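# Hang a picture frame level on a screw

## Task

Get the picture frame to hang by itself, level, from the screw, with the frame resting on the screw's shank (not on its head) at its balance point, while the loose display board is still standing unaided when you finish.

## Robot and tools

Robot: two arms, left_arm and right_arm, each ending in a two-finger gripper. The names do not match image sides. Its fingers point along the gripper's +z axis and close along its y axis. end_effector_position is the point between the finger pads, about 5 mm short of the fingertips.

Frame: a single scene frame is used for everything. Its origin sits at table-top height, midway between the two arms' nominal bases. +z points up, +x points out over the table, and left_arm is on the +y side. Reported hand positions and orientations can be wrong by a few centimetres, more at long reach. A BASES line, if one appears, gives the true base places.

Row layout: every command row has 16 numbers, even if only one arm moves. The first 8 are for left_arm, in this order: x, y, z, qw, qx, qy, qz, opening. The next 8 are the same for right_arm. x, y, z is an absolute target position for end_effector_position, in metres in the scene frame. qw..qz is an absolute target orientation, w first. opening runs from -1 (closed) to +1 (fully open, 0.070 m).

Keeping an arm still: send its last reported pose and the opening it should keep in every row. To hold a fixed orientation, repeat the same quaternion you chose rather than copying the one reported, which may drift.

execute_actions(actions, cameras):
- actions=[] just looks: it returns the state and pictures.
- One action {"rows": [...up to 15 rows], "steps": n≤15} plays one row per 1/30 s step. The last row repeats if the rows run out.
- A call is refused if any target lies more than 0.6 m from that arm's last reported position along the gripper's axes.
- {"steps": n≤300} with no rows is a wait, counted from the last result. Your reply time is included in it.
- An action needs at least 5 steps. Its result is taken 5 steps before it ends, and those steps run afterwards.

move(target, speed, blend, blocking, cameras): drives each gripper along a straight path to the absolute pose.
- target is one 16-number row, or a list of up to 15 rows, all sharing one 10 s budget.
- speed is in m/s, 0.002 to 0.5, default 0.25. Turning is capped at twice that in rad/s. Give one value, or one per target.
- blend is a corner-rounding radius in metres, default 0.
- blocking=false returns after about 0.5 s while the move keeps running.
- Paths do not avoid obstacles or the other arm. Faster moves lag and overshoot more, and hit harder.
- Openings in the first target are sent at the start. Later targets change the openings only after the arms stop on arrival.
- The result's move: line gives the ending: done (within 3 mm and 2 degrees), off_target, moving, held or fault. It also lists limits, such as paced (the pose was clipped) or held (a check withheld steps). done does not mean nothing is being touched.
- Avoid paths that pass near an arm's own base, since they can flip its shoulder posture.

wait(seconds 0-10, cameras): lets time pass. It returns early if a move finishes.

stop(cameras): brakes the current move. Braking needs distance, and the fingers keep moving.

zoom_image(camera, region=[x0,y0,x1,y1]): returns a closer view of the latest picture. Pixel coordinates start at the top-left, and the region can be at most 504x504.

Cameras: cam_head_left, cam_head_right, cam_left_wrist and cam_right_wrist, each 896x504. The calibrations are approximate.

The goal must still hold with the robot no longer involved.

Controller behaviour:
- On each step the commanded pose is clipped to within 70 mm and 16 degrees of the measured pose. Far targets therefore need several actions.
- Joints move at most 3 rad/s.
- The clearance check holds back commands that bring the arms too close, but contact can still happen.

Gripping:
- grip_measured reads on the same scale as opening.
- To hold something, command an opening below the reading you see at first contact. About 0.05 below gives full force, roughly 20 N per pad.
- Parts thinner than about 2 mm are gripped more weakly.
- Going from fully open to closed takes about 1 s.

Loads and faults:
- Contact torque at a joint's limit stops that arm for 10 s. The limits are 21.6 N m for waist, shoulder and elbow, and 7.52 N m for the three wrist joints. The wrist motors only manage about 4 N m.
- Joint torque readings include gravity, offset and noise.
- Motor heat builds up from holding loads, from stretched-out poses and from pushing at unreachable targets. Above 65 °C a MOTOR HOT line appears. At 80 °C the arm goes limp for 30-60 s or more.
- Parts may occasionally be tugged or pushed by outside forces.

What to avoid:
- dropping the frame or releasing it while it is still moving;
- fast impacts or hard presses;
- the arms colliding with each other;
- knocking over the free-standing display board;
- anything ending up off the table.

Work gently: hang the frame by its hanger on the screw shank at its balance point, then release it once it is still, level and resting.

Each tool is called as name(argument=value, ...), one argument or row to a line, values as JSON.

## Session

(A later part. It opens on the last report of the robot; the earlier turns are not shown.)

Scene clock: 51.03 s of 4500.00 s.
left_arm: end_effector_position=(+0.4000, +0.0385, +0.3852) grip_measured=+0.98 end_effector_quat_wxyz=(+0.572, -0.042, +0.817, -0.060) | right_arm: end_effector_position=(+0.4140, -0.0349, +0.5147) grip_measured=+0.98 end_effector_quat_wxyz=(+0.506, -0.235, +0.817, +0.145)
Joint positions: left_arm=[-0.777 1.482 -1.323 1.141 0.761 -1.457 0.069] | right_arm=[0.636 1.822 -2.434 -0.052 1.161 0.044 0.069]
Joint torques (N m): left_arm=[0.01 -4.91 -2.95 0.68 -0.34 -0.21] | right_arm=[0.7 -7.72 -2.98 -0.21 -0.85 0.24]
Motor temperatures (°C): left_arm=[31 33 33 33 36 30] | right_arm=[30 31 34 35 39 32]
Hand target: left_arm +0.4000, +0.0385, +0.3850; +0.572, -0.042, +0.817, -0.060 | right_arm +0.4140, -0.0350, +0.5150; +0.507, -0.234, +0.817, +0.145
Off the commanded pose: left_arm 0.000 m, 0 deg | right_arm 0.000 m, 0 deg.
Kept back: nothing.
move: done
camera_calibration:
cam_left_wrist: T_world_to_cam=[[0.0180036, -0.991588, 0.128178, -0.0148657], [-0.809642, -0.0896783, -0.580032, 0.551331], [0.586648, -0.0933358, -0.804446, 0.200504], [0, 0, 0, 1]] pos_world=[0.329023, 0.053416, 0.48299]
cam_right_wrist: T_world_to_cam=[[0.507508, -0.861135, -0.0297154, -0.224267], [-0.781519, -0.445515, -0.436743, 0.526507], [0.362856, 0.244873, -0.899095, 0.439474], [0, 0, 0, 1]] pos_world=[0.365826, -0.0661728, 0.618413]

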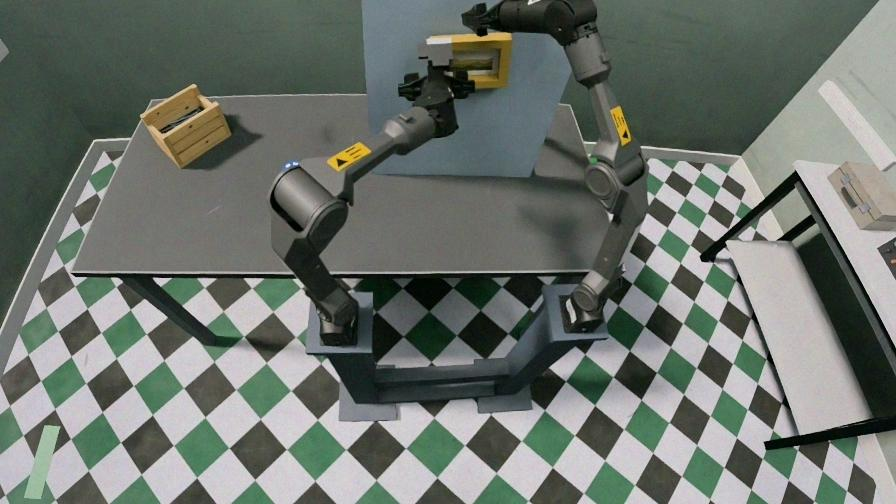

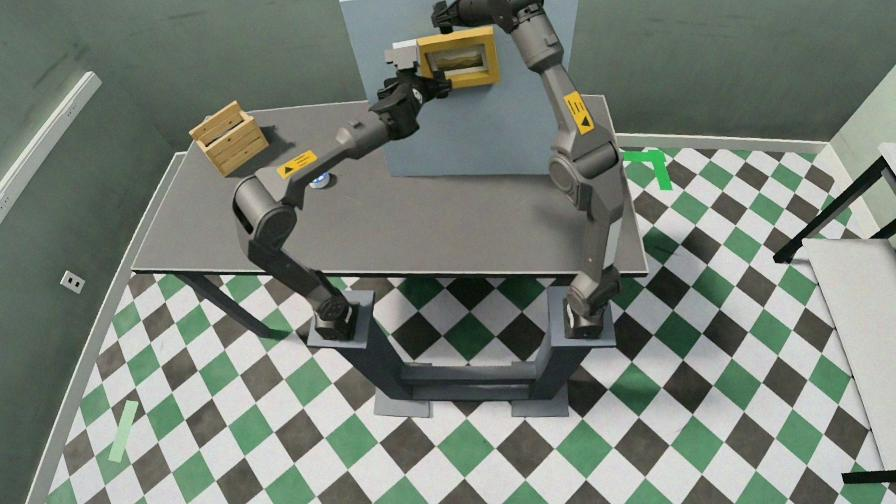

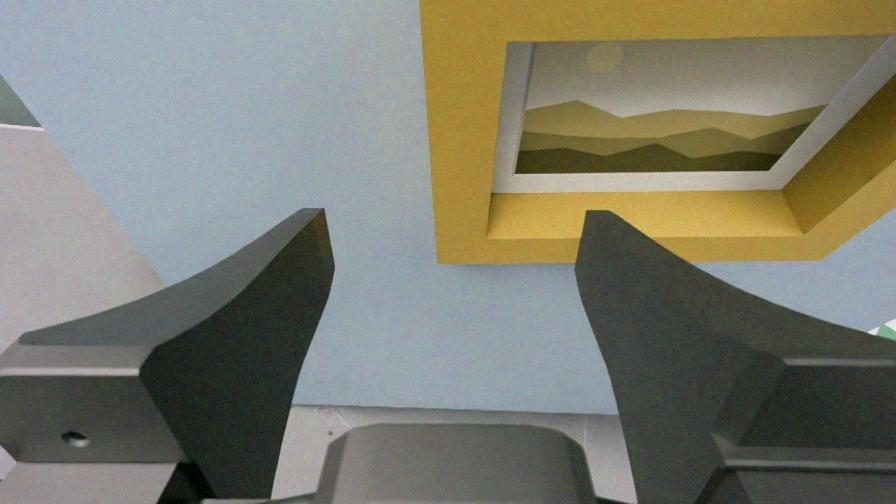

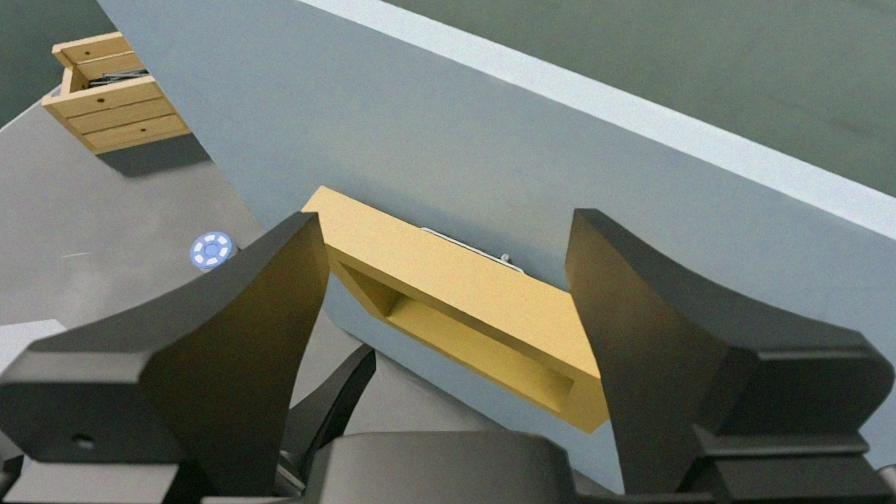

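move(
  target=[0.450, 0.0375, 0.377, 0.5721, -0.0420, 0.8170, -0.0600, 1.0, 0.414, -0.035, 0.515, 0.5066, -0.2342, 0.8170, 0.1452, 0.98],
  speed=0.06,
)

zoom_image(
  camera="cam_left_wrist",
  region=[280, 0, 700, 300],
)

Scene clock: 52.83 s of 4500.00 s.
left_arm: end_effector_position=(+0.4501, +0.0374, +0.3771) grip_measured=+0.98 end_effector_quat_wxyz=(+0.572, -0.042, +0.817, -0.060) | right_arm: end_effector_position=(+0.4140, -0.0349, +0.5147) grip_measured=+0.98 end_effector_quat_wxyz=(+0.506, -0.235, +0.817, +0.145)
Joint positions: left_arm=[-0.663 1.617 -1.444 1.108 0.651 -1.401 0.069] | right_arm=[0.636 1.822 -2.434 -0.052 1.161 0.044 0.069]
Joint torques (N m): left_arm=[0.47 -6.04 -3.48 0.64 -0.59 -0.13] | right_arm=[0.71 -7.73 -2.97 -0.21 -0.84 0.25]
Motor temperatures (°C): left_arm=[31 33 33 33 36 30] | right_arm=[30 31 34 35 39 32]
Hand target: left_arm +0.4500, +0.0375, +0.3770; +0.572, -0.042, +0.817, -0.060 | right_arm +0.4140, -0.0350, +0.5150; +0.507, -0.234, +0.817, +0.145
Off the commanded pose: left_arm 0.000 m, 0 deg | right_arm 0.000 m, 0 deg.
Kept back: nothing.
move: done
camera_calibration:
cam_left_wrist: T_world_to_cam=[[0.0178622, -0.991606, 0.128054, -0.0156514], [-0.809652, -0.0894908, -0.580048, 0.587072], [0.586639, -0.0933183, -0.804454, 0.164532], [0, 0, 0, 1]] pos_world=[0.379083, 0.0523714, 0.474893]
cam_right_wrist: T_world_to_cam=[[0.507508, -0.861135, -0.0297154, -0.224267], [-0.781519, -0.445515, -0.436743, 0.526507], [0.362856, 0.244873, -0.899095, 0.439474], [0, 0, 0, 1]] pos_world=[0.365826, -0.0661728, 0.618413]

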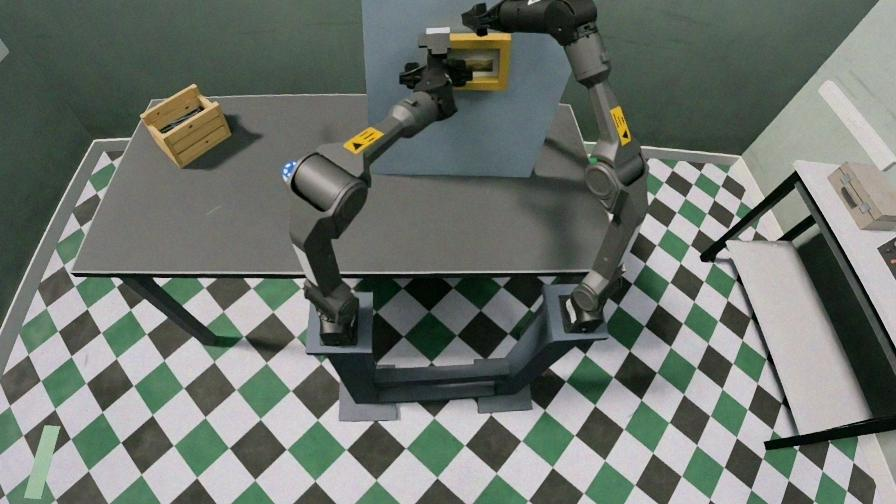

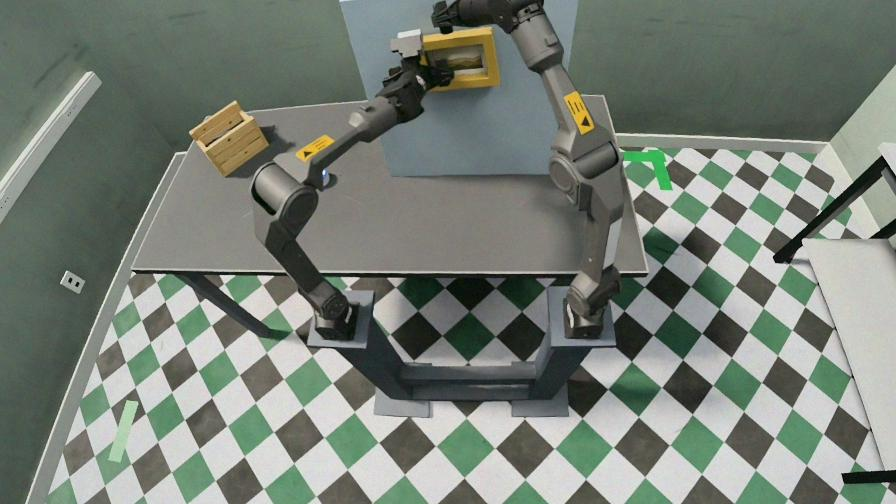

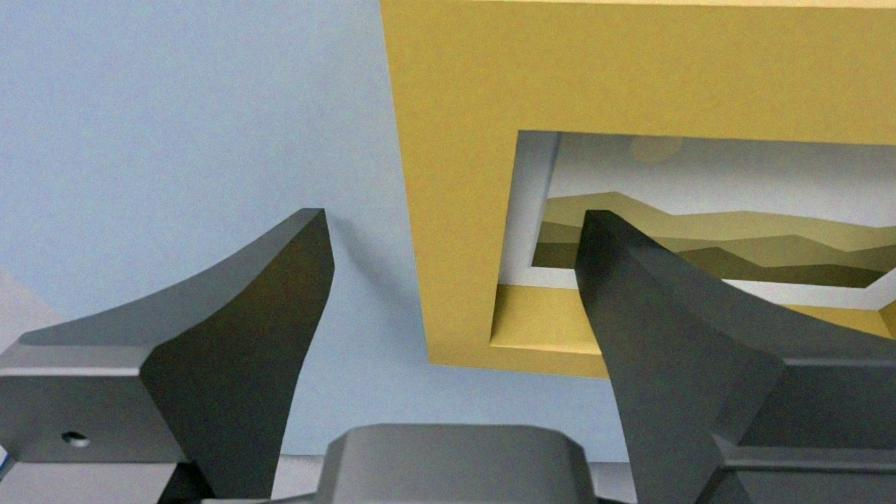

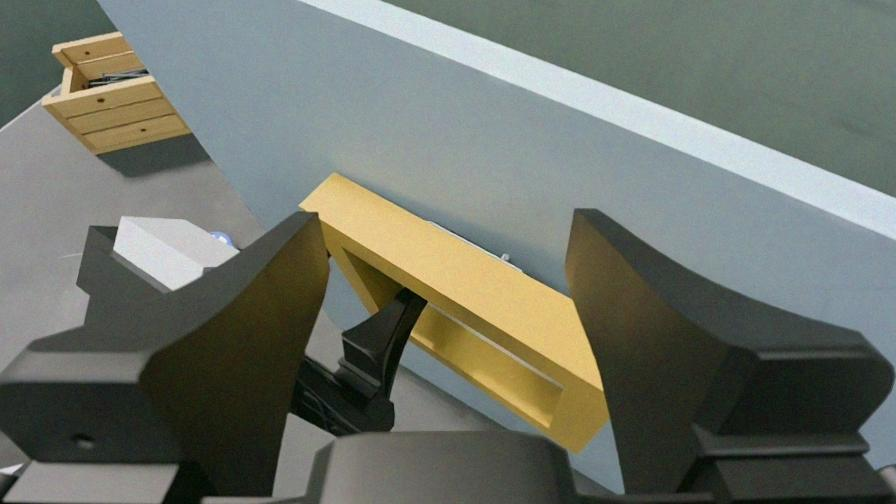

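Scaled by 1.200 from the camera's 896x504 image, which has a finer 1280x720 frame.

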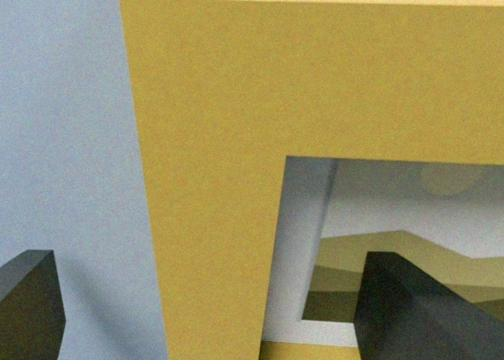

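move(
  target=[0.441, 0.0375, 0.380, 0.5721, -0.0420, 0.8170, -0.0600, 1.0, 0.414, -0.035, 0.515, 0.5066, -0.2342, 0.8170, 0.1452, 0.98],
  speed=0.03,
  cameras=["cam_left_wrist", "cam_right_wrist"],
)

zoom_image(
  camera="cam_right_wrist",
  region=[280, 150, 620, 460],
)

Scene clock: 53.97 s of 4500.00 s.
left_arm: end_effector_position=(+0.4411, +0.0376, +0.3800) grip_measured=+0.98 end_effector_quat_wxyz=(+0.572, -0.042, +0.817, -0.060) | right_arm: end_effector_position=(+0.4140, -0.0349, +0.5147) grip_measured=+0.98 end_effector_quat_wxyz=(+0.506, -0.235, +0.817, +0.145)
Joint positions: left_arm=[-0.681 1.593 -1.426 1.109 0.672 -1.405 0.069] | right_arm=[0.636 1.822 -2.434 -0.052 1.161 0.044 0.069]
Joint torques (N m): left_arm=[-0.55 -7.26 -2.73 0.61 -0.41 -0.17] | right_arm=[0.69 -7.73 -2.96 -0.2 -0.84 0.25]
Motor temperatures (°C): left_arm=[31 33 33 33 36 30] | right_arm=[30 31 34 35 39 32]
Hand target: left_arm +0.4410, +0.0375, +0.3800; +0.572, -0.042, +0.817, -0.060 | right_arm +0.4140, -0.0350, +0.5150; +0.507, -0.234, +0.817, +0.145
Off the commanded pose: left_arm 0.000 m, 0 deg | right_arm 0.000 m, 0 deg.
Kept back: nothing.
move: done
camera_calibration:
cam_left_wrist: T_world_to_cam=[[0.0186546, -0.991556, 0.128331, -0.0161949], [-0.809732, -0.0902757, -0.579815, 0.581503], [0.586504, -0.0930975, -0.804578, 0.172238], [0, 0, 0, 1]] pos_world=[0.370145, 0.0524724, 0.477821]
cam_right_wrist: T_world_to_cam=[[0.507508, -0.861135, -0.0297154, -0.224267], [-0.781519, -0.445515, -0.436743, 0.526507], [0.362856, 0.244873, -0.899095, 0.439474], [0, 0, 0, 1]] pos_world=[0.365826, -0.0661728, 0.618413]
Images, in order (width x height): cam_left_wrist 896x504, cam_right_wrist 896x504.

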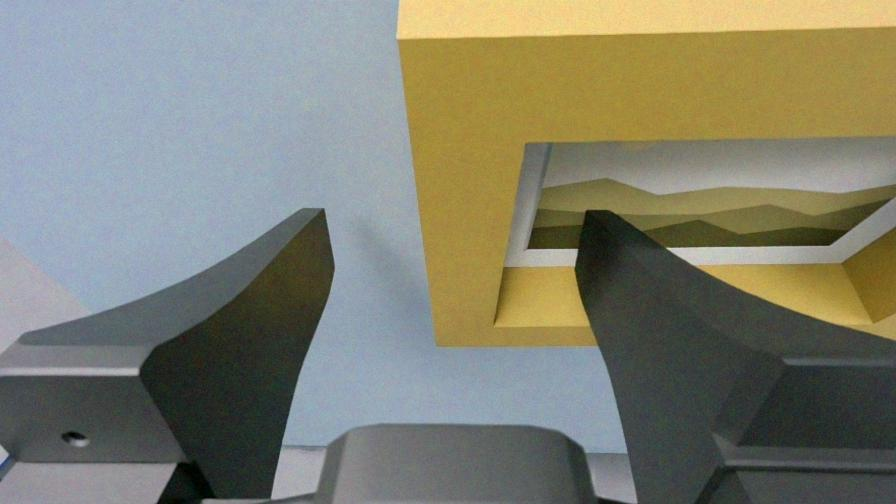

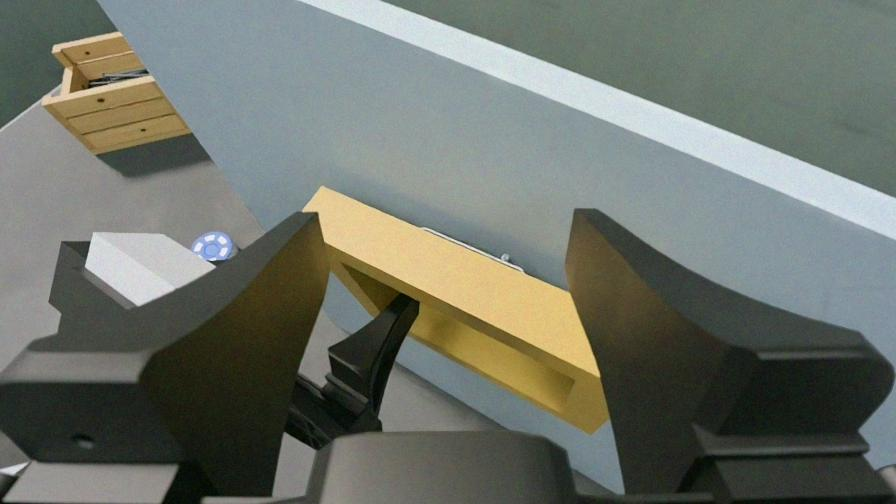

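Scaled by 1.482 from the camera's 896x504 image, which has a finer 1280x720 frame.

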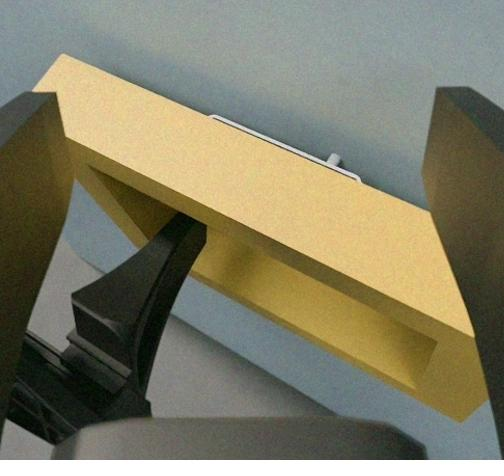

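move(
  target=[0.441, 0.035, 0.378, 0.5721, -0.0420, 0.8170, -0.0600, -0.2, 0.414, -0.035, 0.515, 0.5066, -0.2342, 0.8170, 0.1452, 0.98],
  speed=0.03,
  cameras=["cam_left_wrist", "cam_right_wrist"],
)

Scene clock: 55.47 s of 4500.00 s.
left_arm: end_effector_position=(+0.4410, +0.0353, +0.3786) grip_measured=-0.20 end_effector_quat_wxyz=(+0.572, -0.042, +0.817, -0.060) | right_arm: end_effector_position=(+0.4140, -0.0349, +0.5147) grip_measured=+0.98 end_effector_quat_wxyz=(+0.506, -0.235, +0.817, +0.145)
Joint positions: left_arm=[-0.687 1.597 -1.424 1.12 0.674 -1.42 0.028] | right_arm=[0.636 1.822 -2.434 -0.052 1.161 0.044 0.069]
Joint torques (N m): left_arm=[-0.54 -5.64 -2.78 0.55 -0.29 -0.12] | right_arm=[0.71 -7.7 -2.96 -0.2 -0.83 0.26]
Motor temperatures (°C): left_arm=[31 33 33 33 36 30] | right_arm=[30 31 34 35 39 32]
Hand target: left_arm +0.4410, +0.0350, +0.3780; +0.572, -0.042, +0.817, -0.060 | right_arm +0.4140, -0.0350, +0.5150; +0.507, -0.234, +0.817, +0.145
Off the commanded pose: left_arm 0.001 m, 0 deg | right_arm 0.000 m, 0 deg.
Kept back: nothing.
move: done
camera_calibration:
cam_left_wrist: T_world_to_cam=[[0.018282, -0.991471, 0.129037, -0.0183295], [-0.80903, -0.0905021, -0.580759, 0.580422], [0.587484, -0.0937776, -0.803784, 0.170242], [0, 0, 0, 1]] pos_world=[0.369899, 0.0503211, 0.476288]
cam_right_wrist: T_world_to_cam=[[0.507508, -0.861135, -0.0297154, -0.224267], [-0.781519, -0.445515, -0.436743, 0.526507], [0.362856, 0.244873, -0.899095, 0.439474], [0, 0, 0, 1]] pos_world=[0.365826, -0.0661728, 0.618413]
Images, in order (width x height): cam_left_wrist 896x504, cam_right_wrist 896x504.

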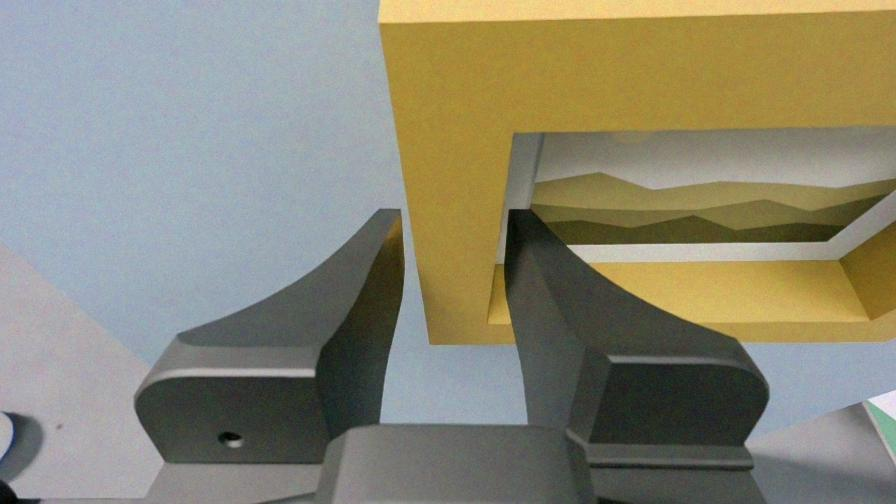

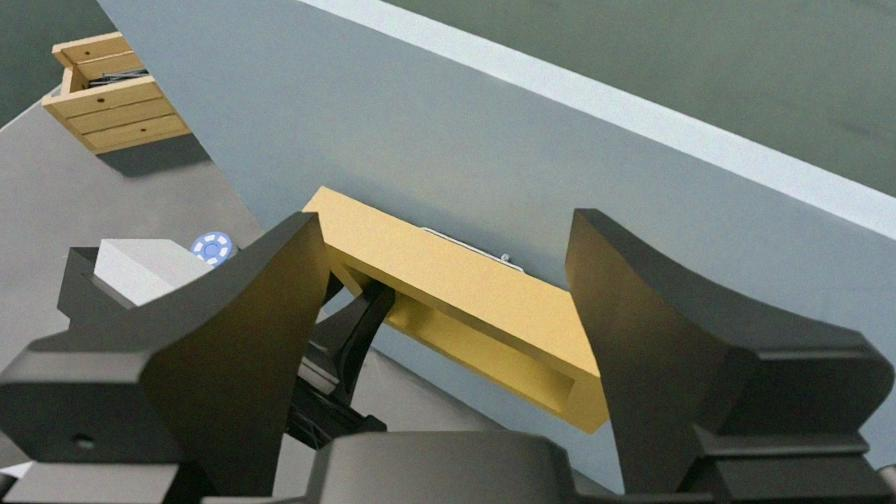

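execute_actions(
  actions=[
    {"rows": [[0.441,0.035,0.378,0.5721,-0.0420,0.8170,-0.0600,-0.22,0.414,-0.035,0.515,0.5066,-0.2342,0.8170,0.1452,0.98],[0.441,0.035,0.378,0.5721,-0.0420,0.8170,-0.0600,-0.23,0.414,-0.035,0.515,0.5066,-0.2342,0.8170,0.1452,0.98],[0.441,0.035,0.378,0.5721,-0.0420,0.8170,-0.0600,-0.24,0.414,-0.035,0.515,0.5066,-0.2342,0.8170,0.1452,0.98],[0.441,0.035,0.378,0.5721,-0.0420,0.8170,-0.0600,-0.25,0.414,-0.035,0.515,0.5066,-0.2342,0.8170,0.1452,0.98],[0.441,0.035,0.378,0.5721,-0.0420,0.8170,-0.0600,-0.26,0.414,-0.035,0.515,0.5066,-0.2342,0.8170,0.1452,0.98],[0.441,0.035,0.378,0.5721,-0.0420,0.8170,-0.0600,-0.27,0.414,-0.035,0.515,0.5066,-0.2342,0.8170,0.1452,0.98],[0.441,0.035,0.378,0.5721,-0.0420,0.8170,-0.0600,-0.28,0.414,-0.035,0.515,0.5066,-0.2342,0.8170,0.1452,0.98],[0.441,0.035,0.378,0.5721,-0.0420,0.8170,-0.0600,-0.29,0.414,-0.035,0.515,0.5066,-0.2342,0.8170,0.1452,0.98],[0.441,0.035,0.378,0.5721,-0.0420,0.8170,-0.0600,-0.30,0.414,-0.035,0.515,0.5066,-0.2342,0.8170,0.1452,0.98],[0.441,0.035,0.378,0.5721,-0.0420,0.8170,-0.0600,-0.31,0.414,-0.035,0.515,0.5066,-0.2342,0.8170,0.1452,0.98],[0.441,0.035,0.378,0.5721,-0.0420,0.8170,-0.0600,-0.32,0.414,-0.035,0.515,0.5066,-0.2342,0.8170,0.1452,0.98],[0.441,0.035,0.378,0.5721,-0.0420,0.8170,-0.0600,-0.33,0.414,-0.035,0.515,0.5066,-0.2342,0.8170,0.1452,0.98],[0.441,0.035,0.378,0.5721,-0.0420,0.8170,-0.0600,-0.34,0.414,-0.035,0.515,0.5066,-0.2342,0.8170,0.1452,0.98],[0.441,0.035,0.378,0.5721,-0.0420,0.8170,-0.0600,-0.35,0.414,-0.035,0.515,0.5066,-0.2342,0.8170,0.1452,0.98],[0.441,0.035,0.378,0.5721,-0.0420,0.8170,-0.0600,-0.36,0.414,-0.035,0.515,0.5066,-0.2342,0.8170,0.1452,0.98]], "steps": 15},
  ],
  cameras=["cam_left_wrist", "cam_right_wrist"],
)

Scene clock: 56.97 s of 4500.00 s.
left_arm: end_effector_position=(+0.4411, +0.0352, +0.3782) grip_measured=-0.31 end_effector_quat_wxyz=(+0.572, -0.042, +0.817, -0.060) | right_arm: end_effector_position=(+0.4140, -0.0349, +0.5147) grip_measured=+0.98 end_effector_quat_wxyz=(+0.506, -0.235, +0.817, +0.145)
Joint positions: left_arm=[-0.687 1.598 -1.424 1.12 0.674 -1.42 0.024] | right_arm=[0.636 1.822 -2.434 -0.052 1.161 0.044 0.069]
Joint torques (N m): left_arm=[-0.41 -5.86 -2.91 0.39 -0.28 0.03] | right_arm=[0.77 -7.65 -2.99 -0.2 -0.83 0.26]
Motor temperatures (°C): left_arm=[31 33 33 33 36 30] | right_arm=[30 31 34 35 39 32]
Steps of this call (1-35: nothing new was sent; 36-45: this action's first 10). Readings (end_effector_position of left_arm | right_arm):
36: (+0.4411, +0.0352, +0.3782) | (+0.4140, -0.0349, +0.5147)
37: (+0.4411, +0.0352, +0.3782) | (+0.4140, -0.0349, +0.5147)
39: (+0.4411, +0.0352, +0.3782) | (+0.4140, -0.0349, +0.5147)
43: (+0.4411, +0.0352, +0.3782) | (+0.4140, -0.0349, +0.5147)
45: the state above
camera_calibration:
cam_left_wrist: T_world_to_cam=[[0.0183685, -0.991543, 0.128472, -0.0182159], [-0.809419, -0.0901786, -0.580265, 0.580262], [0.586944, -0.0933295, -0.804231, 0.170215], [0, 0, 0, 1]] pos_world=[0.370103, 0.0501514, 0.475938]
cam_right_wrist: T_world_to_cam=[[0.507508, -0.861135, -0.0297154, -0.224267], [-0.781519, -0.445515, -0.436743, 0.526507], [0.362856, 0.244873, -0.899095, 0.439474], [0, 0, 0, 1]] pos_world=[0.365826, -0.0661728, 0.618413]
Images, in order (width x height): cam_left_wrist 896x504, cam_right_wrist 896x504.

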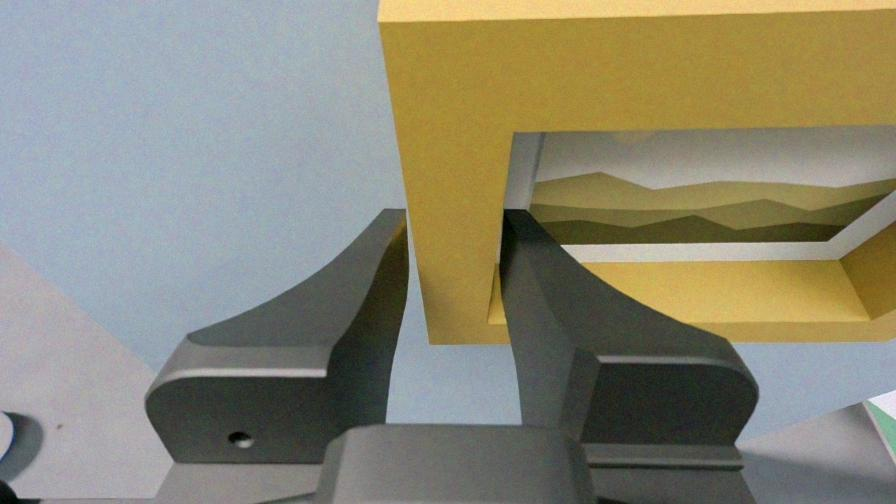

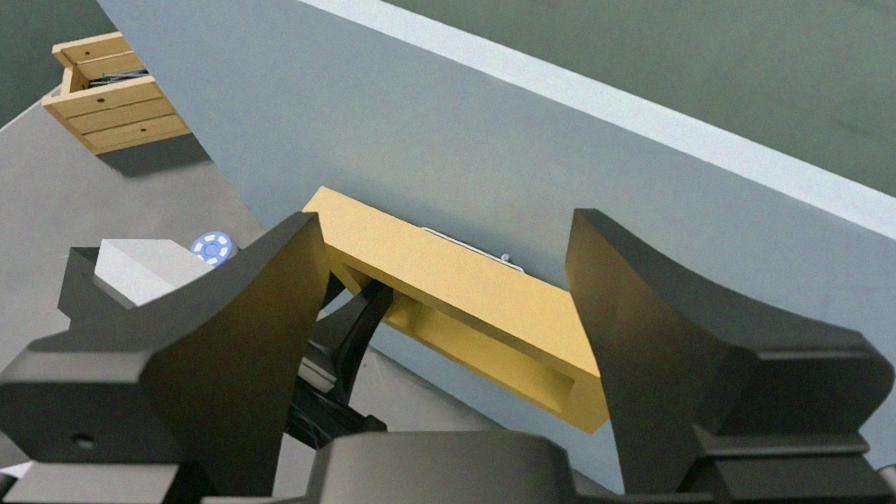

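execute_actions(
  actions=[
    {"rows": [[0.441,0.0345,0.378,0.5721,-0.0420,0.8170,-0.0600,-0.36,0.414,-0.035,0.515,0.5066,-0.2342,0.8170,0.1452,0.98],[0.441,0.034,0.378,0.5721,-0.0420,0.8170,-0.0600,-0.365,0.414,-0.035,0.515,0.5066,-0.2342,0.8170,0.1452,0.98],[0.441,0.034,0.378,0.5721,-0.0420,0.8170,-0.0600,-0.37,0.414,-0.035,0.515,0.5066,-0.2342,0.8170,0.1452,0.98],[0.441,0.034,0.378,0.5721,-0.0420,0.8170,-0.0600,-0.375,0.414,-0.035,0.515,0.5066,-0.2342,0.8170,0.1452,0.98],[0.441,0.034,0.378,0.5721,-0.0420,0.8170,-0.0600,-0.38,0.414,-0.035,0.515,0.5066,-0.2342,0.8170,0.1452,0.98],[0.441,0.034,0.378,0.5721,-0.0420,0.8170,-0.0600,-0.385,0.414,-0.035,0.515,0.5066,-0.2342,0.8170,0.1452,0.98],[0.441,0.034,0.378,0.5721,-0.0420,0.8170,-0.0600,-0.39,0.414,-0.035,0.515,0.5066,-0.2342,0.8170,0.1452,0.98],[0.441,0.034,0.378,0.5721,-0.0420,0.8170,-0.0600,-0.395,0.414,-0.035,0.515,0.5066,-0.2342,0.8170,0.1452,0.98],[0.441,0.034,0.378,0.5721,-0.0420,0.8170,-0.0600,-0.40,0.414,-0.035,0.515,0.5066,-0.2342,0.8170,0.1452,0.98],[0.441,0.034,0.378,0.5721,-0.0420,0.8170,-0.0600,-0.405,0.414,-0.035,0.515,0.5066,-0.2342,0.8170,0.1452,0.98],[0.441,0.034,0.378,0.5721,-0.0420,0.8170,-0.0600,-0.41,0.414,-0.035,0.515,0.5066,-0.2342,0.8170,0.1452,0.98],[0.441,0.034,0.378,0.5721,-0.0420,0.8170,-0.0600,-0.415,0.414,-0.035,0.515,0.5066,-0.2342,0.8170,0.1452,0.98],[0.441,0.034,0.378,0.5721,-0.0420,0.8170,-0.0600,-0.42,0.414,-0.035,0.515,0.5066,-0.2342,0.8170,0.1452,0.98],[0.441,0.034,0.378,0.5721,-0.0420,0.8170,-0.0600,-0.425,0.414,-0.035,0.515,0.5066,-0.2342,0.8170,0.1452,0.98],[0.441,0.034,0.378,0.5721,-0.0420,0.8170,-0.0600,-0.43,0.414,-0.035,0.515,0.5066,-0.2342,0.8170,0.1452,0.98]], "steps": 15},
  ],
  cameras=["cam_left_wrist", "cam_right_wrist"],
)

Scene clock: 58.37 s of 4500.00 s.
left_arm: end_effector_position=(+0.4410, +0.0344, +0.3777) grip_measured=-0.40 end_effector_quat_wxyz=(+0.572, -0.042, +0.817, -0.060) | right_arm: end_effector_position=(+0.4140, -0.0349, +0.5147) grip_measured=+0.98 end_effector_quat_wxyz=(+0.506, -0.235, +0.817, +0.145)
Joint positions: left_arm=[-0.69 1.6 -1.426 1.12 0.677 -1.42 0.021] | right_arm=[0.636 1.822 -2.434 -0.052 1.161 0.044 0.069]
Joint torques (N m): left_arm=[-0.72 -5.95 -3.91 0.66 -0.39 -0.22] | right_arm=[0.67 -7.63 -3 -0.2 -0.83 0.26]
Motor temperatures (°C): left_arm=[31 33 33 33 36 30] | right_arm=[30 31 34 35 39 32]
Off your previous action's commanded pose at its last step (step 5 of this call): left_arm 0.000 m, 0 deg | right_arm 0.000 m, 0 deg.
Steps of this call (1-5: your previous action's last 5; 6-32: nothing new was sent; 33-42: this action's first 10). Readings (end_effector_position of left_arm | right_arm):
33: (+0.4409, +0.0350, +0.3781) | (+0.4140, -0.0349, +0.5147)
34: (+0.4408, +0.0344, +0.3775) | (+0.4140, -0.0349, +0.5147)
36: (+0.4410, +0.0344, +0.3773) | (+0.4140, -0.0349, +0.5147)
40: (+0.4410, +0.0344, +0.3773) | (+0.4140, -0.0349, +0.5147)
42: the state above
camera_calibration:
cam_left_wrist: T_world_to_cam=[[0.0188056, -0.991712, 0.127095, -0.0186543], [-0.810119, -0.0896134, -0.579376, 0.579776], [0.585963, -0.0920668, -0.80509, 0.170512], [0, 0, 0, 1]] pos_world=[0.370125, 0.0491545, 0.475557]
cam_right_wrist: T_world_to_cam=[[0.507508, -0.861135, -0.0297154, -0.224267], [-0.781519, -0.445515, -0.436743, 0.526507], [0.362856, 0.244873, -0.899095, 0.439474], [0, 0, 0, 1]] pos_world=[0.365826, -0.0661728, 0.618413]
Images, in order (width x height): cam_left_wrist 896x504, cam_right_wrist 896x504.

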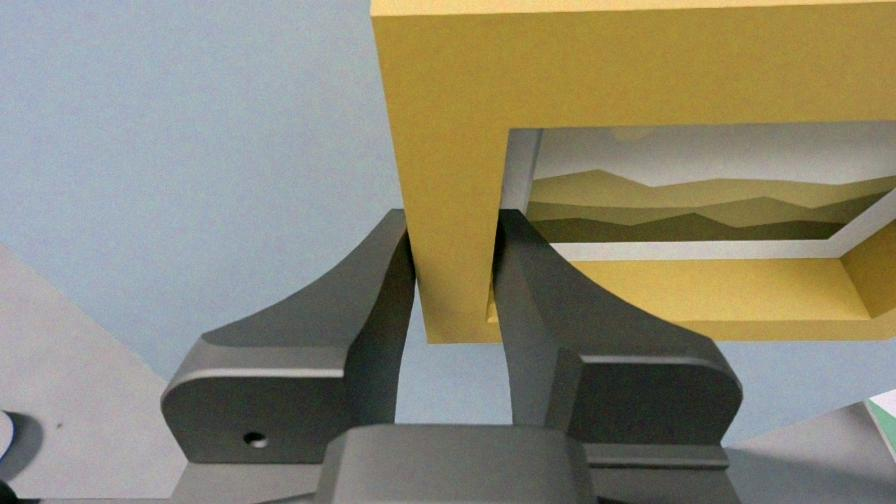

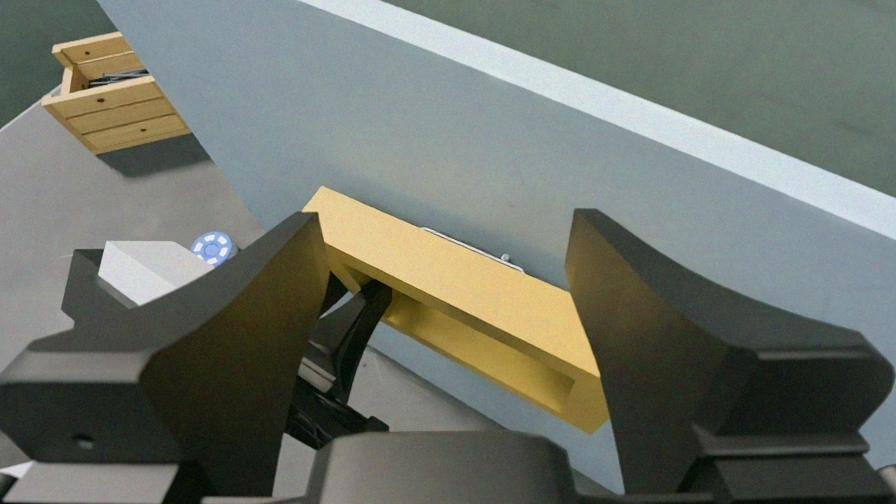

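execute_actions(
  actions=[
    {"rows": [[0.441,0.034,0.378,0.5721,-0.0420,0.8170,-0.0600,-0.435,0.414,-0.035,0.515,0.5066,-0.2342,0.8170,0.1452,0.98],[0.441,0.034,0.378,0.5721,-0.0420,0.8170,-0.0600,-0.44,0.414,-0.035,0.515,0.5066,-0.2342,0.8170,0.1452,0.98],[0.441,0.034,0.378,0.5721,-0.0420,0.8170,-0.0600,-0.445,0.414,-0.035,0.515,0.5066,-0.2342,0.8170,0.1452,0.98],[0.441,0.034,0.378,0.5721,-0.0420,0.8170,-0.0600,-0.45,0.414,-0.035,0.515,0.5066,-0.2342,0.8170,0.1452,0.98],[0.441,0.034,0.378,0.5721,-0.0420,0.8170,-0.0600,-0.455,0.414,-0.035,0.515,0.5066,-0.2342,0.8170,0.1452,0.98],[0.441,0.034,0.378,0.5721,-0.0420,0.8170,-0.0600,-0.46,0.414,-0.035,0.515,0.5066,-0.2342,0.8170,0.1452,0.98],[0.441,0.034,0.378,0.5721,-0.0420,0.8170,-0.0600,-0.465,0.414,-0.035,0.515,0.5066,-0.2342,0.8170,0.1452,0.98],[0.441,0.034,0.378,0.5721,-0.0420,0.8170,-0.0600,-0.47,0.414,-0.035,0.515,0.5066,-0.2342,0.8170,0.1452,0.98],[0.441,0.034,0.378,0.5721,-0.0420,0.8170,-0.0600,-0.475,0.414,-0.035,0.515,0.5066,-0.2342,0.8170,0.1452,0.98],[0.441,0.034,0.378,0.5721,-0.0420,0.8170,-0.0600,-0.48,0.414,-0.035,0.515,0.5066,-0.2342,0.8170,0.1452,0.98]], "steps": 15},
  ],
  cameras=["cam_left_wrist", "cam_right_wrist"],
)

zoom_image(
  camera="cam_right_wrist",
  region=[400, 200, 560, 300],
)

Scene clock: 61.73 s of 4500.00 s.
left_arm: end_effector_position=(+0.4410, +0.0340, +0.3781) grip_measured=-0.45 end_effector_quat_wxyz=(+0.572, -0.042, +0.817, -0.060) | right_arm: end_effector_position=(+0.4140, -0.0349, +0.5147) grip_measured=+0.98 end_effector_quat_wxyz=(+0.506, -0.235, +0.817, +0.145)
Joint positions: left_arm=[-0.691 1.6 -1.427 1.121 0.677 -1.42 0.019] | right_arm=[0.636 1.822 -2.434 -0.052 1.161 0.044 0.069]
Joint torques (N m): left_arm=[-2.53 -7.73 -4.51 0.77 -1.51 -0.02] | right_arm=[0.71 -7.62 -3.01 -0.2 -0.83 0.25]
Motor temperatures (°C): left_arm=[31 33 33 33 36 30] | right_arm=[30 31 34 35 39 32]
Off your previous action's commanded pose at its last step (step 5 of this call): left_arm 0.000 m, 0 deg | right_arm 0.000 m, 0 deg.
Steps of this call (1-5: your previous action's last 5; 6-91: nothing new was sent; 92-101: this action's first 10). Readings (end_effector_position of left_arm | right_arm):
92: (+0.4411, +0.0344, +0.3778) | (+0.4140, -0.0349, +0.5147)
93: (+0.4411, +0.0344, +0.3778) | (+0.4140, -0.0349, +0.5147)
95: (+0.4409, +0.0340, +0.3778) | (+0.4140, -0.0349, +0.5147)
99: (+0.4410, +0.0340, +0.3781) | (+0.4140, -0.0349, +0.5147)
101: the state above
camera_calibration:
cam_left_wrist: T_world_to_cam=[[0.0180079, -0.991633, 0.127823, -0.0190251], [-0.809491, -0.089498, -0.580271, 0.580005], [0.586856, -0.0930223, -0.80433, 0.170259], [0, 0, 0, 1]] pos_world=[0.369934, 0.0488813, 0.475936]
cam_right_wrist: T_world_to_cam=[[0.507508, -0.861135, -0.0297154, -0.224267], [-0.781519, -0.445515, -0.436743, 0.526507], [0.362856, 0.244873, -0.899095, 0.439474], [0, 0, 0, 1]] pos_world=[0.365826, -0.0661728, 0.618413]
Images, in order (width x height): cam_left_wrist 896x504, cam_right_wrist 896x504.

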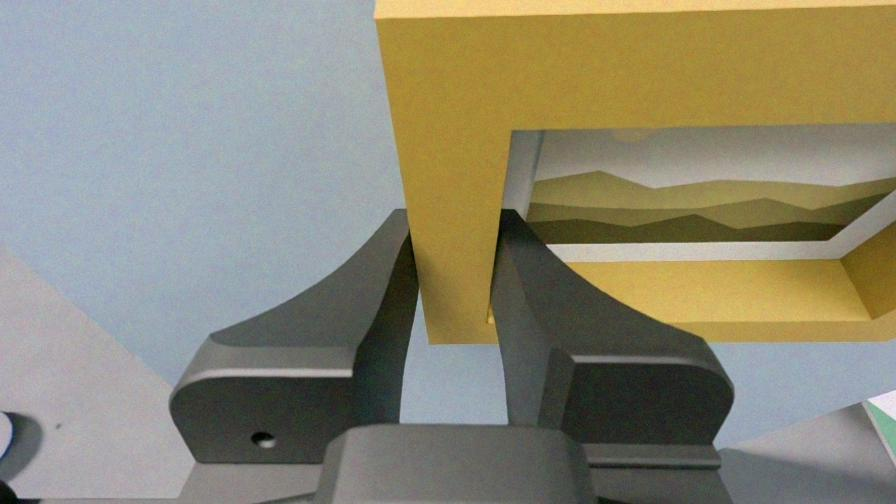

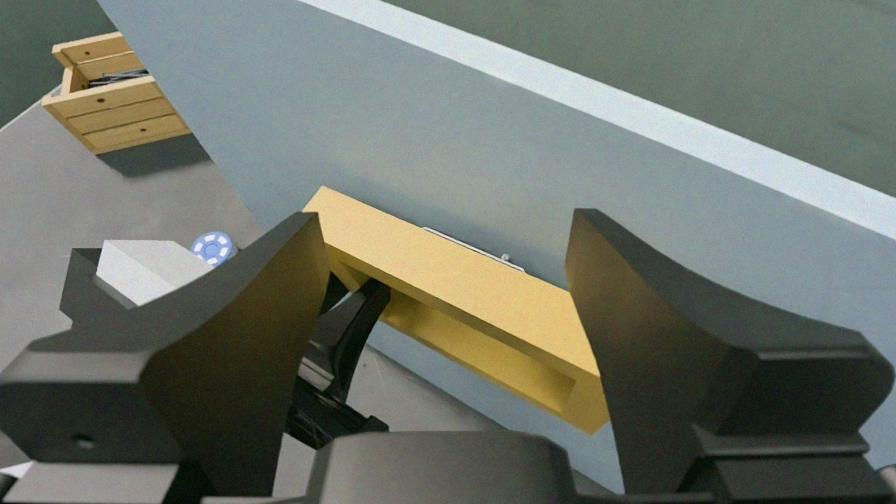

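Scaled by 3.150 from the camera's 896x504 image, which has a finer 1280x720 frame.

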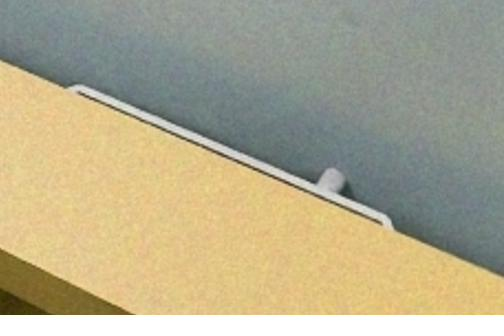

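execute_actions(
  actions=[
    {"rows": [[0.441,0.034,0.378,0.5721,-0.0420,0.8170,-0.0600,-0.485,0.414,-0.035,0.515,0.5066,-0.2342,0.8170,0.1452,0.98],[0.441,0.034,0.378,0.5721,-0.0420,0.8170,-0.0600,-0.49,0.414,-0.035,0.515,0.5066,-0.2342,0.8170,0.1452,0.98],[0.441,0.034,0.378,0.5721,-0.0420,0.8170,-0.0600,-0.495,0.414,-0.035,0.515,0.5066,-0.2342,0.8170,0.1452,0.98],[0.441,0.034,0.378,0.5721,-0.0420,0.8170,-0.0600,-0.50,0.414,-0.035,0.515,0.5066,-0.2342,0.8170,0.1452,0.98]], "steps": 15},
  ],
  cameras=["cam_left_wrist", "cam_right_wrist"],
)

execute_actions(
  actions=[],
)

zoom_image(
  camera="cam_right_wrist",
  region=[400, 200, 560, 300],
)

Scene clock: 62.33 s of 4500.00 s.
left_arm: end_effector_position=(+0.4410, +0.0340, +0.3781) grip_measured=-0.45 end_effector_quat_wxyz=(+0.572, -0.042, +0.817, -0.060) | right_arm: end_effector_position=(+0.4140, -0.0349, +0.5147) grip_measured=+0.98 end_effector_quat_wxyz=(+0.506, -0.235, +0.817, +0.145)
Joint positions: left_arm=[-0.691 1.6 -1.427 1.121 0.677 -1.42 0.019] | right_arm=[0.636 1.822 -2.434 -0.052 1.161 0.044 0.069]
Joint torques (N m): left_arm=[-2.44 -7.31 -3.95 0.76 -1.71 0.21] | right_arm=[0.69 -7.66 -3 -0.2 -0.82 0.25]
Motor temperatures (°C): left_arm=[31 33 33 33 36 30] | right_arm=[30 31 34 35 39 32]
Off your previous action's commanded pose at its last step (step 5 of this call): left_arm 0.000 m, 0 deg | right_arm 0.000 m, 0 deg.
Steps of this call (1-5: your previous action's last 5; 6-8: nothing new was sent; 9-18: this action's first 10). Readings (end_effector_position of left_arm | right_arm):
9: (+0.4410, +0.0340, +0.3781) | (+0.4140, -0.0349, +0.5147)
10: (+0.4410, +0.0340, +0.3781) | (+0.4140, -0.0349, +0.5147)
12: (+0.4410, +0.0340, +0.3781) | (+0.4140, -0.0349, +0.5147)
16: (+0.4410, +0.0340, +0.3781) | (+0.4140, -0.0349, +0.5147)
18: the state above
camera_calibration:
cam_left_wrist: T_world_to_cam=[[0.0180079, -0.991633, 0.127823, -0.0190251], [-0.809491, -0.089498, -0.580271, 0.580005], [0.586856, -0.0930223, -0.80433, 0.170259], [0, 0, 0, 1]] pos_world=[0.369934, 0.0488813, 0.475936]
cam_right_wrist: T_world_to_cam=[[0.507508, -0.861135, -0.0297154, -0.224267], [-0.781519, -0.445515, -0.436743, 0.526507], [0.362856, 0.244873, -0.899095, 0.439474], [0, 0, 0, 1]] pos_world=[0.365826, -0.0661728, 0.618413]
Images, in order (width x height): cam_left_wrist 896x504, cam_right_wrist 896x504.

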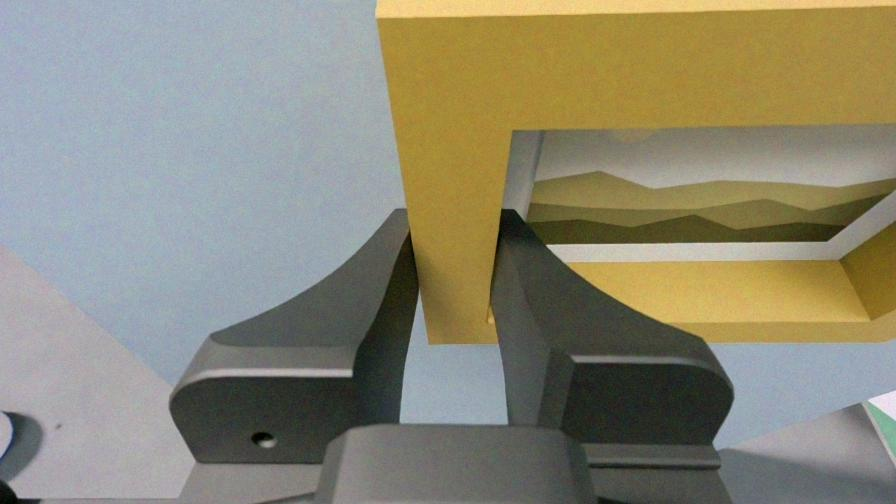

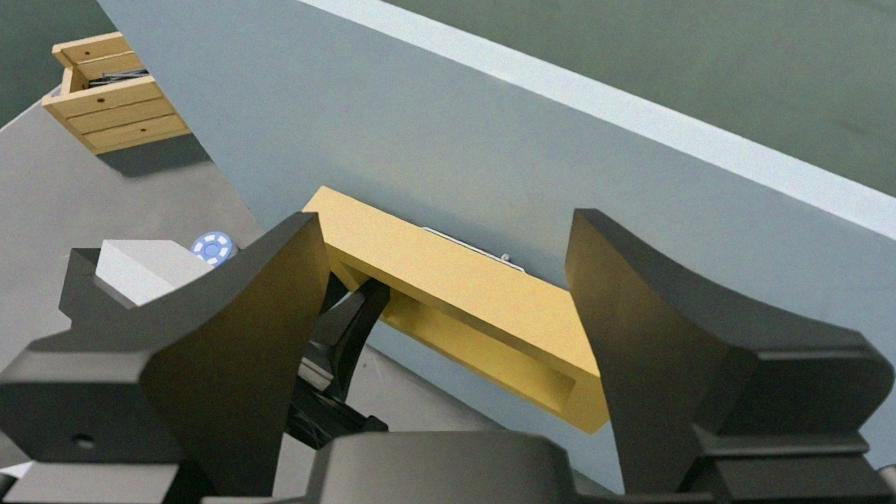

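Scene clock: 62.50 s of 4500.00 s.
left_arm: end_effector_position=(+0.4410, +0.0340, +0.3781) grip_measured=-0.45 end_effector_quat_wxyz=(+0.572, -0.042, +0.817, -0.060) | right_arm: end_effector_position=(+0.4140, -0.0349, +0.5147) grip_measured=+0.98 end_effector_quat_wxyz=(+0.506, -0.235, +0.817, +0.145)
Joint positions: left_arm=[-0.691 1.6 -1.427 1.121 0.677 -1.42 0.019] | right_arm=[0.636 1.822 -2.434 -0.052 1.161 0.044 0.069]
Joint torques (N m): left_arm=[-2.53 -7 -3.97 0.75 -1.77 0.21] | right_arm=[0.7 -7.63 -3.03 -0.19 -0.83 0.25]
Motor temperatures (°C): left_arm=[31 33 33 33 36 30] | right_arm=[30 31 34 35 39 32]
Hand target: left_arm +0.4410, +0.0340, +0.3780; +0.572, -0.042, +0.817, -0.060 | right_arm +0.4140, -0.0350, +0.5150; +0.507, -0.234, +0.817, +0.145
Off the commanded pose: left_arm 0.000 m, 0 deg | right_arm 0.000 m, 0 deg.
Steps of this call (1-5: your previous action's last 5). Readings (end_effector_position of left_arm | right_arm):
1: (+0.4410, +0.0340, +0.3781) | (+0.4140, -0.0349, +0.5147)
2: (+0.4410, +0.0340, +0.3781) | (+0.4140, -0.0349, +0.5147)
4: (+0.4410, +0.0340, +0.3781) | (+0.4140, -0.0349, +0.5147)
5: the state above
camera_calibration:
cam_left_wrist: T_world_to_cam=[[0.0180079, -0.991633, 0.127823, -0.0190251], [-0.809491, -0.089498, -0.580271, 0.580005], [0.586856, -0.0930223, -0.80433, 0.170259], [0, 0, 0, 1]] pos_world=[0.369934, 0.0488813, 0.475936]
cam_right_wrist: T_world_to_cam=[[0.507508, -0.861135, -0.0297154, -0.224267], [-0.781519, -0.445515, -0.436743, 0.526507], [0.362856, 0.244873, -0.899095, 0.439474], [0, 0, 0, 1]] pos_world=[0.365826, -0.0661728, 0.618413]

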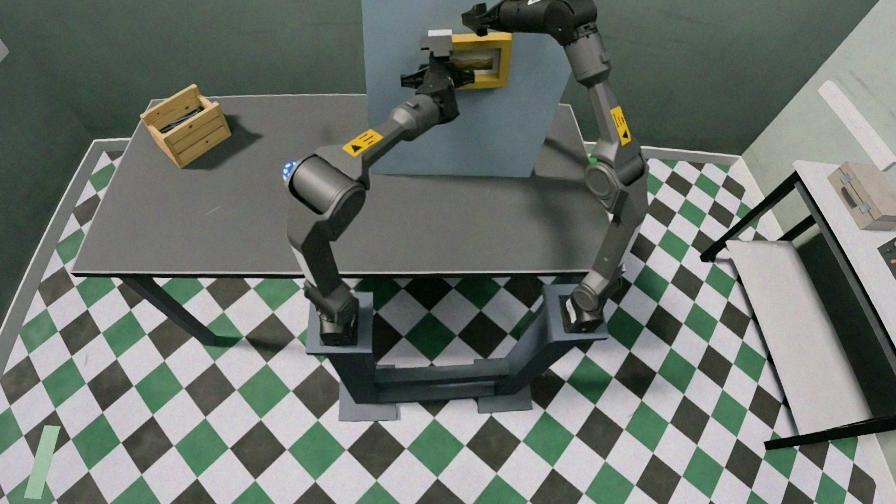

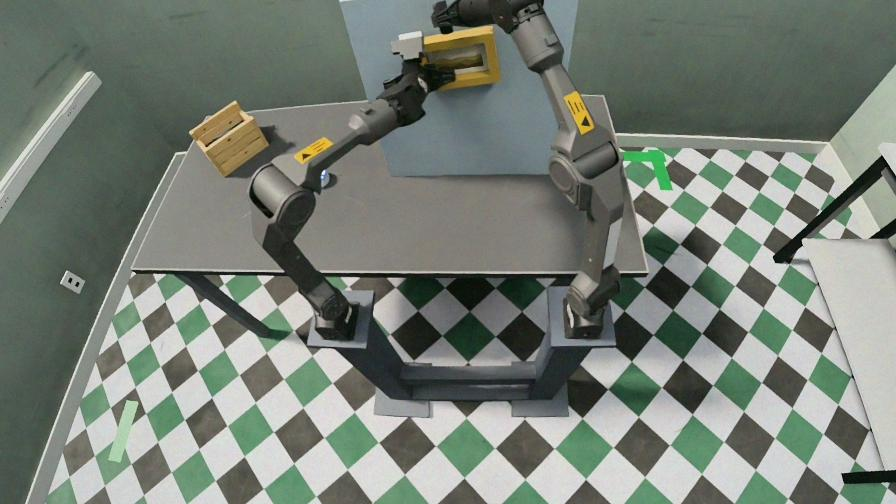

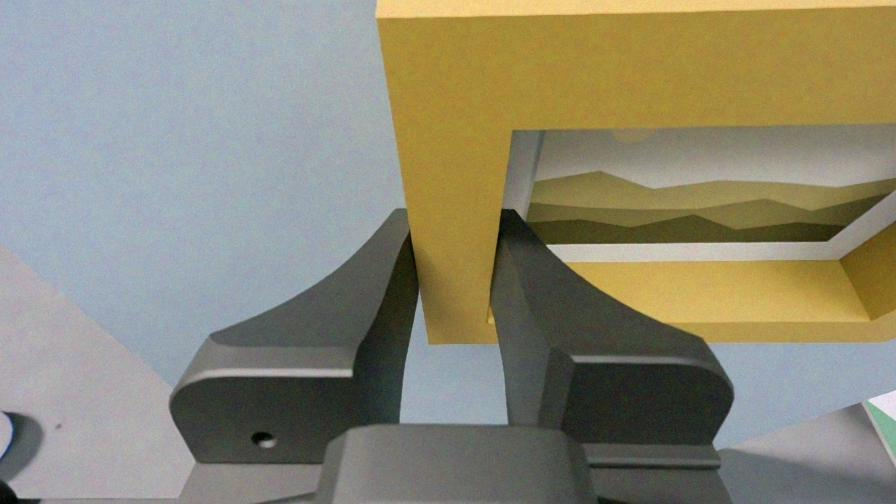

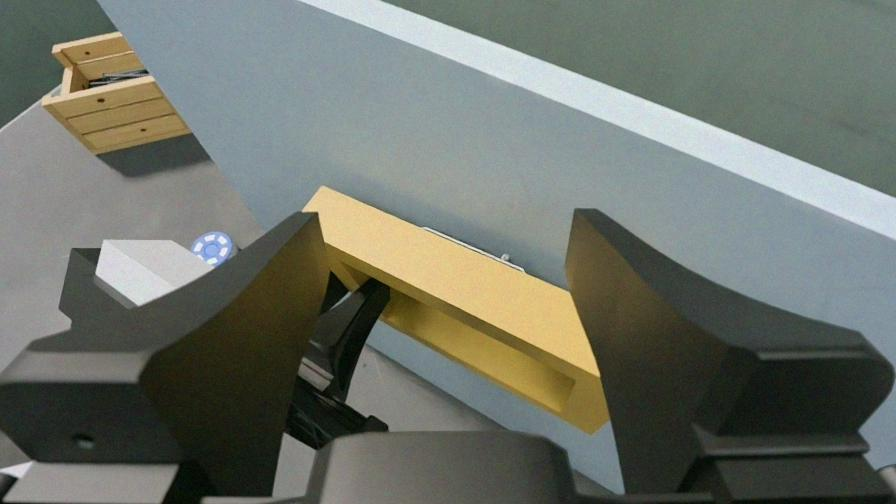

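Scaled by 3.150 from the camera's 896x504 image, which has a finer 1280x720 frame.

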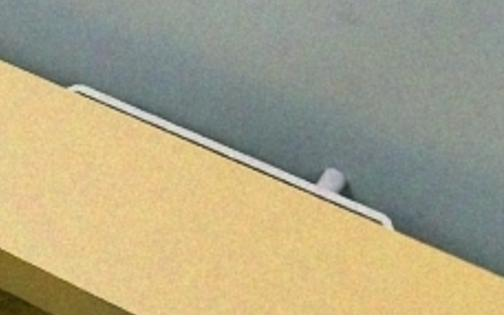

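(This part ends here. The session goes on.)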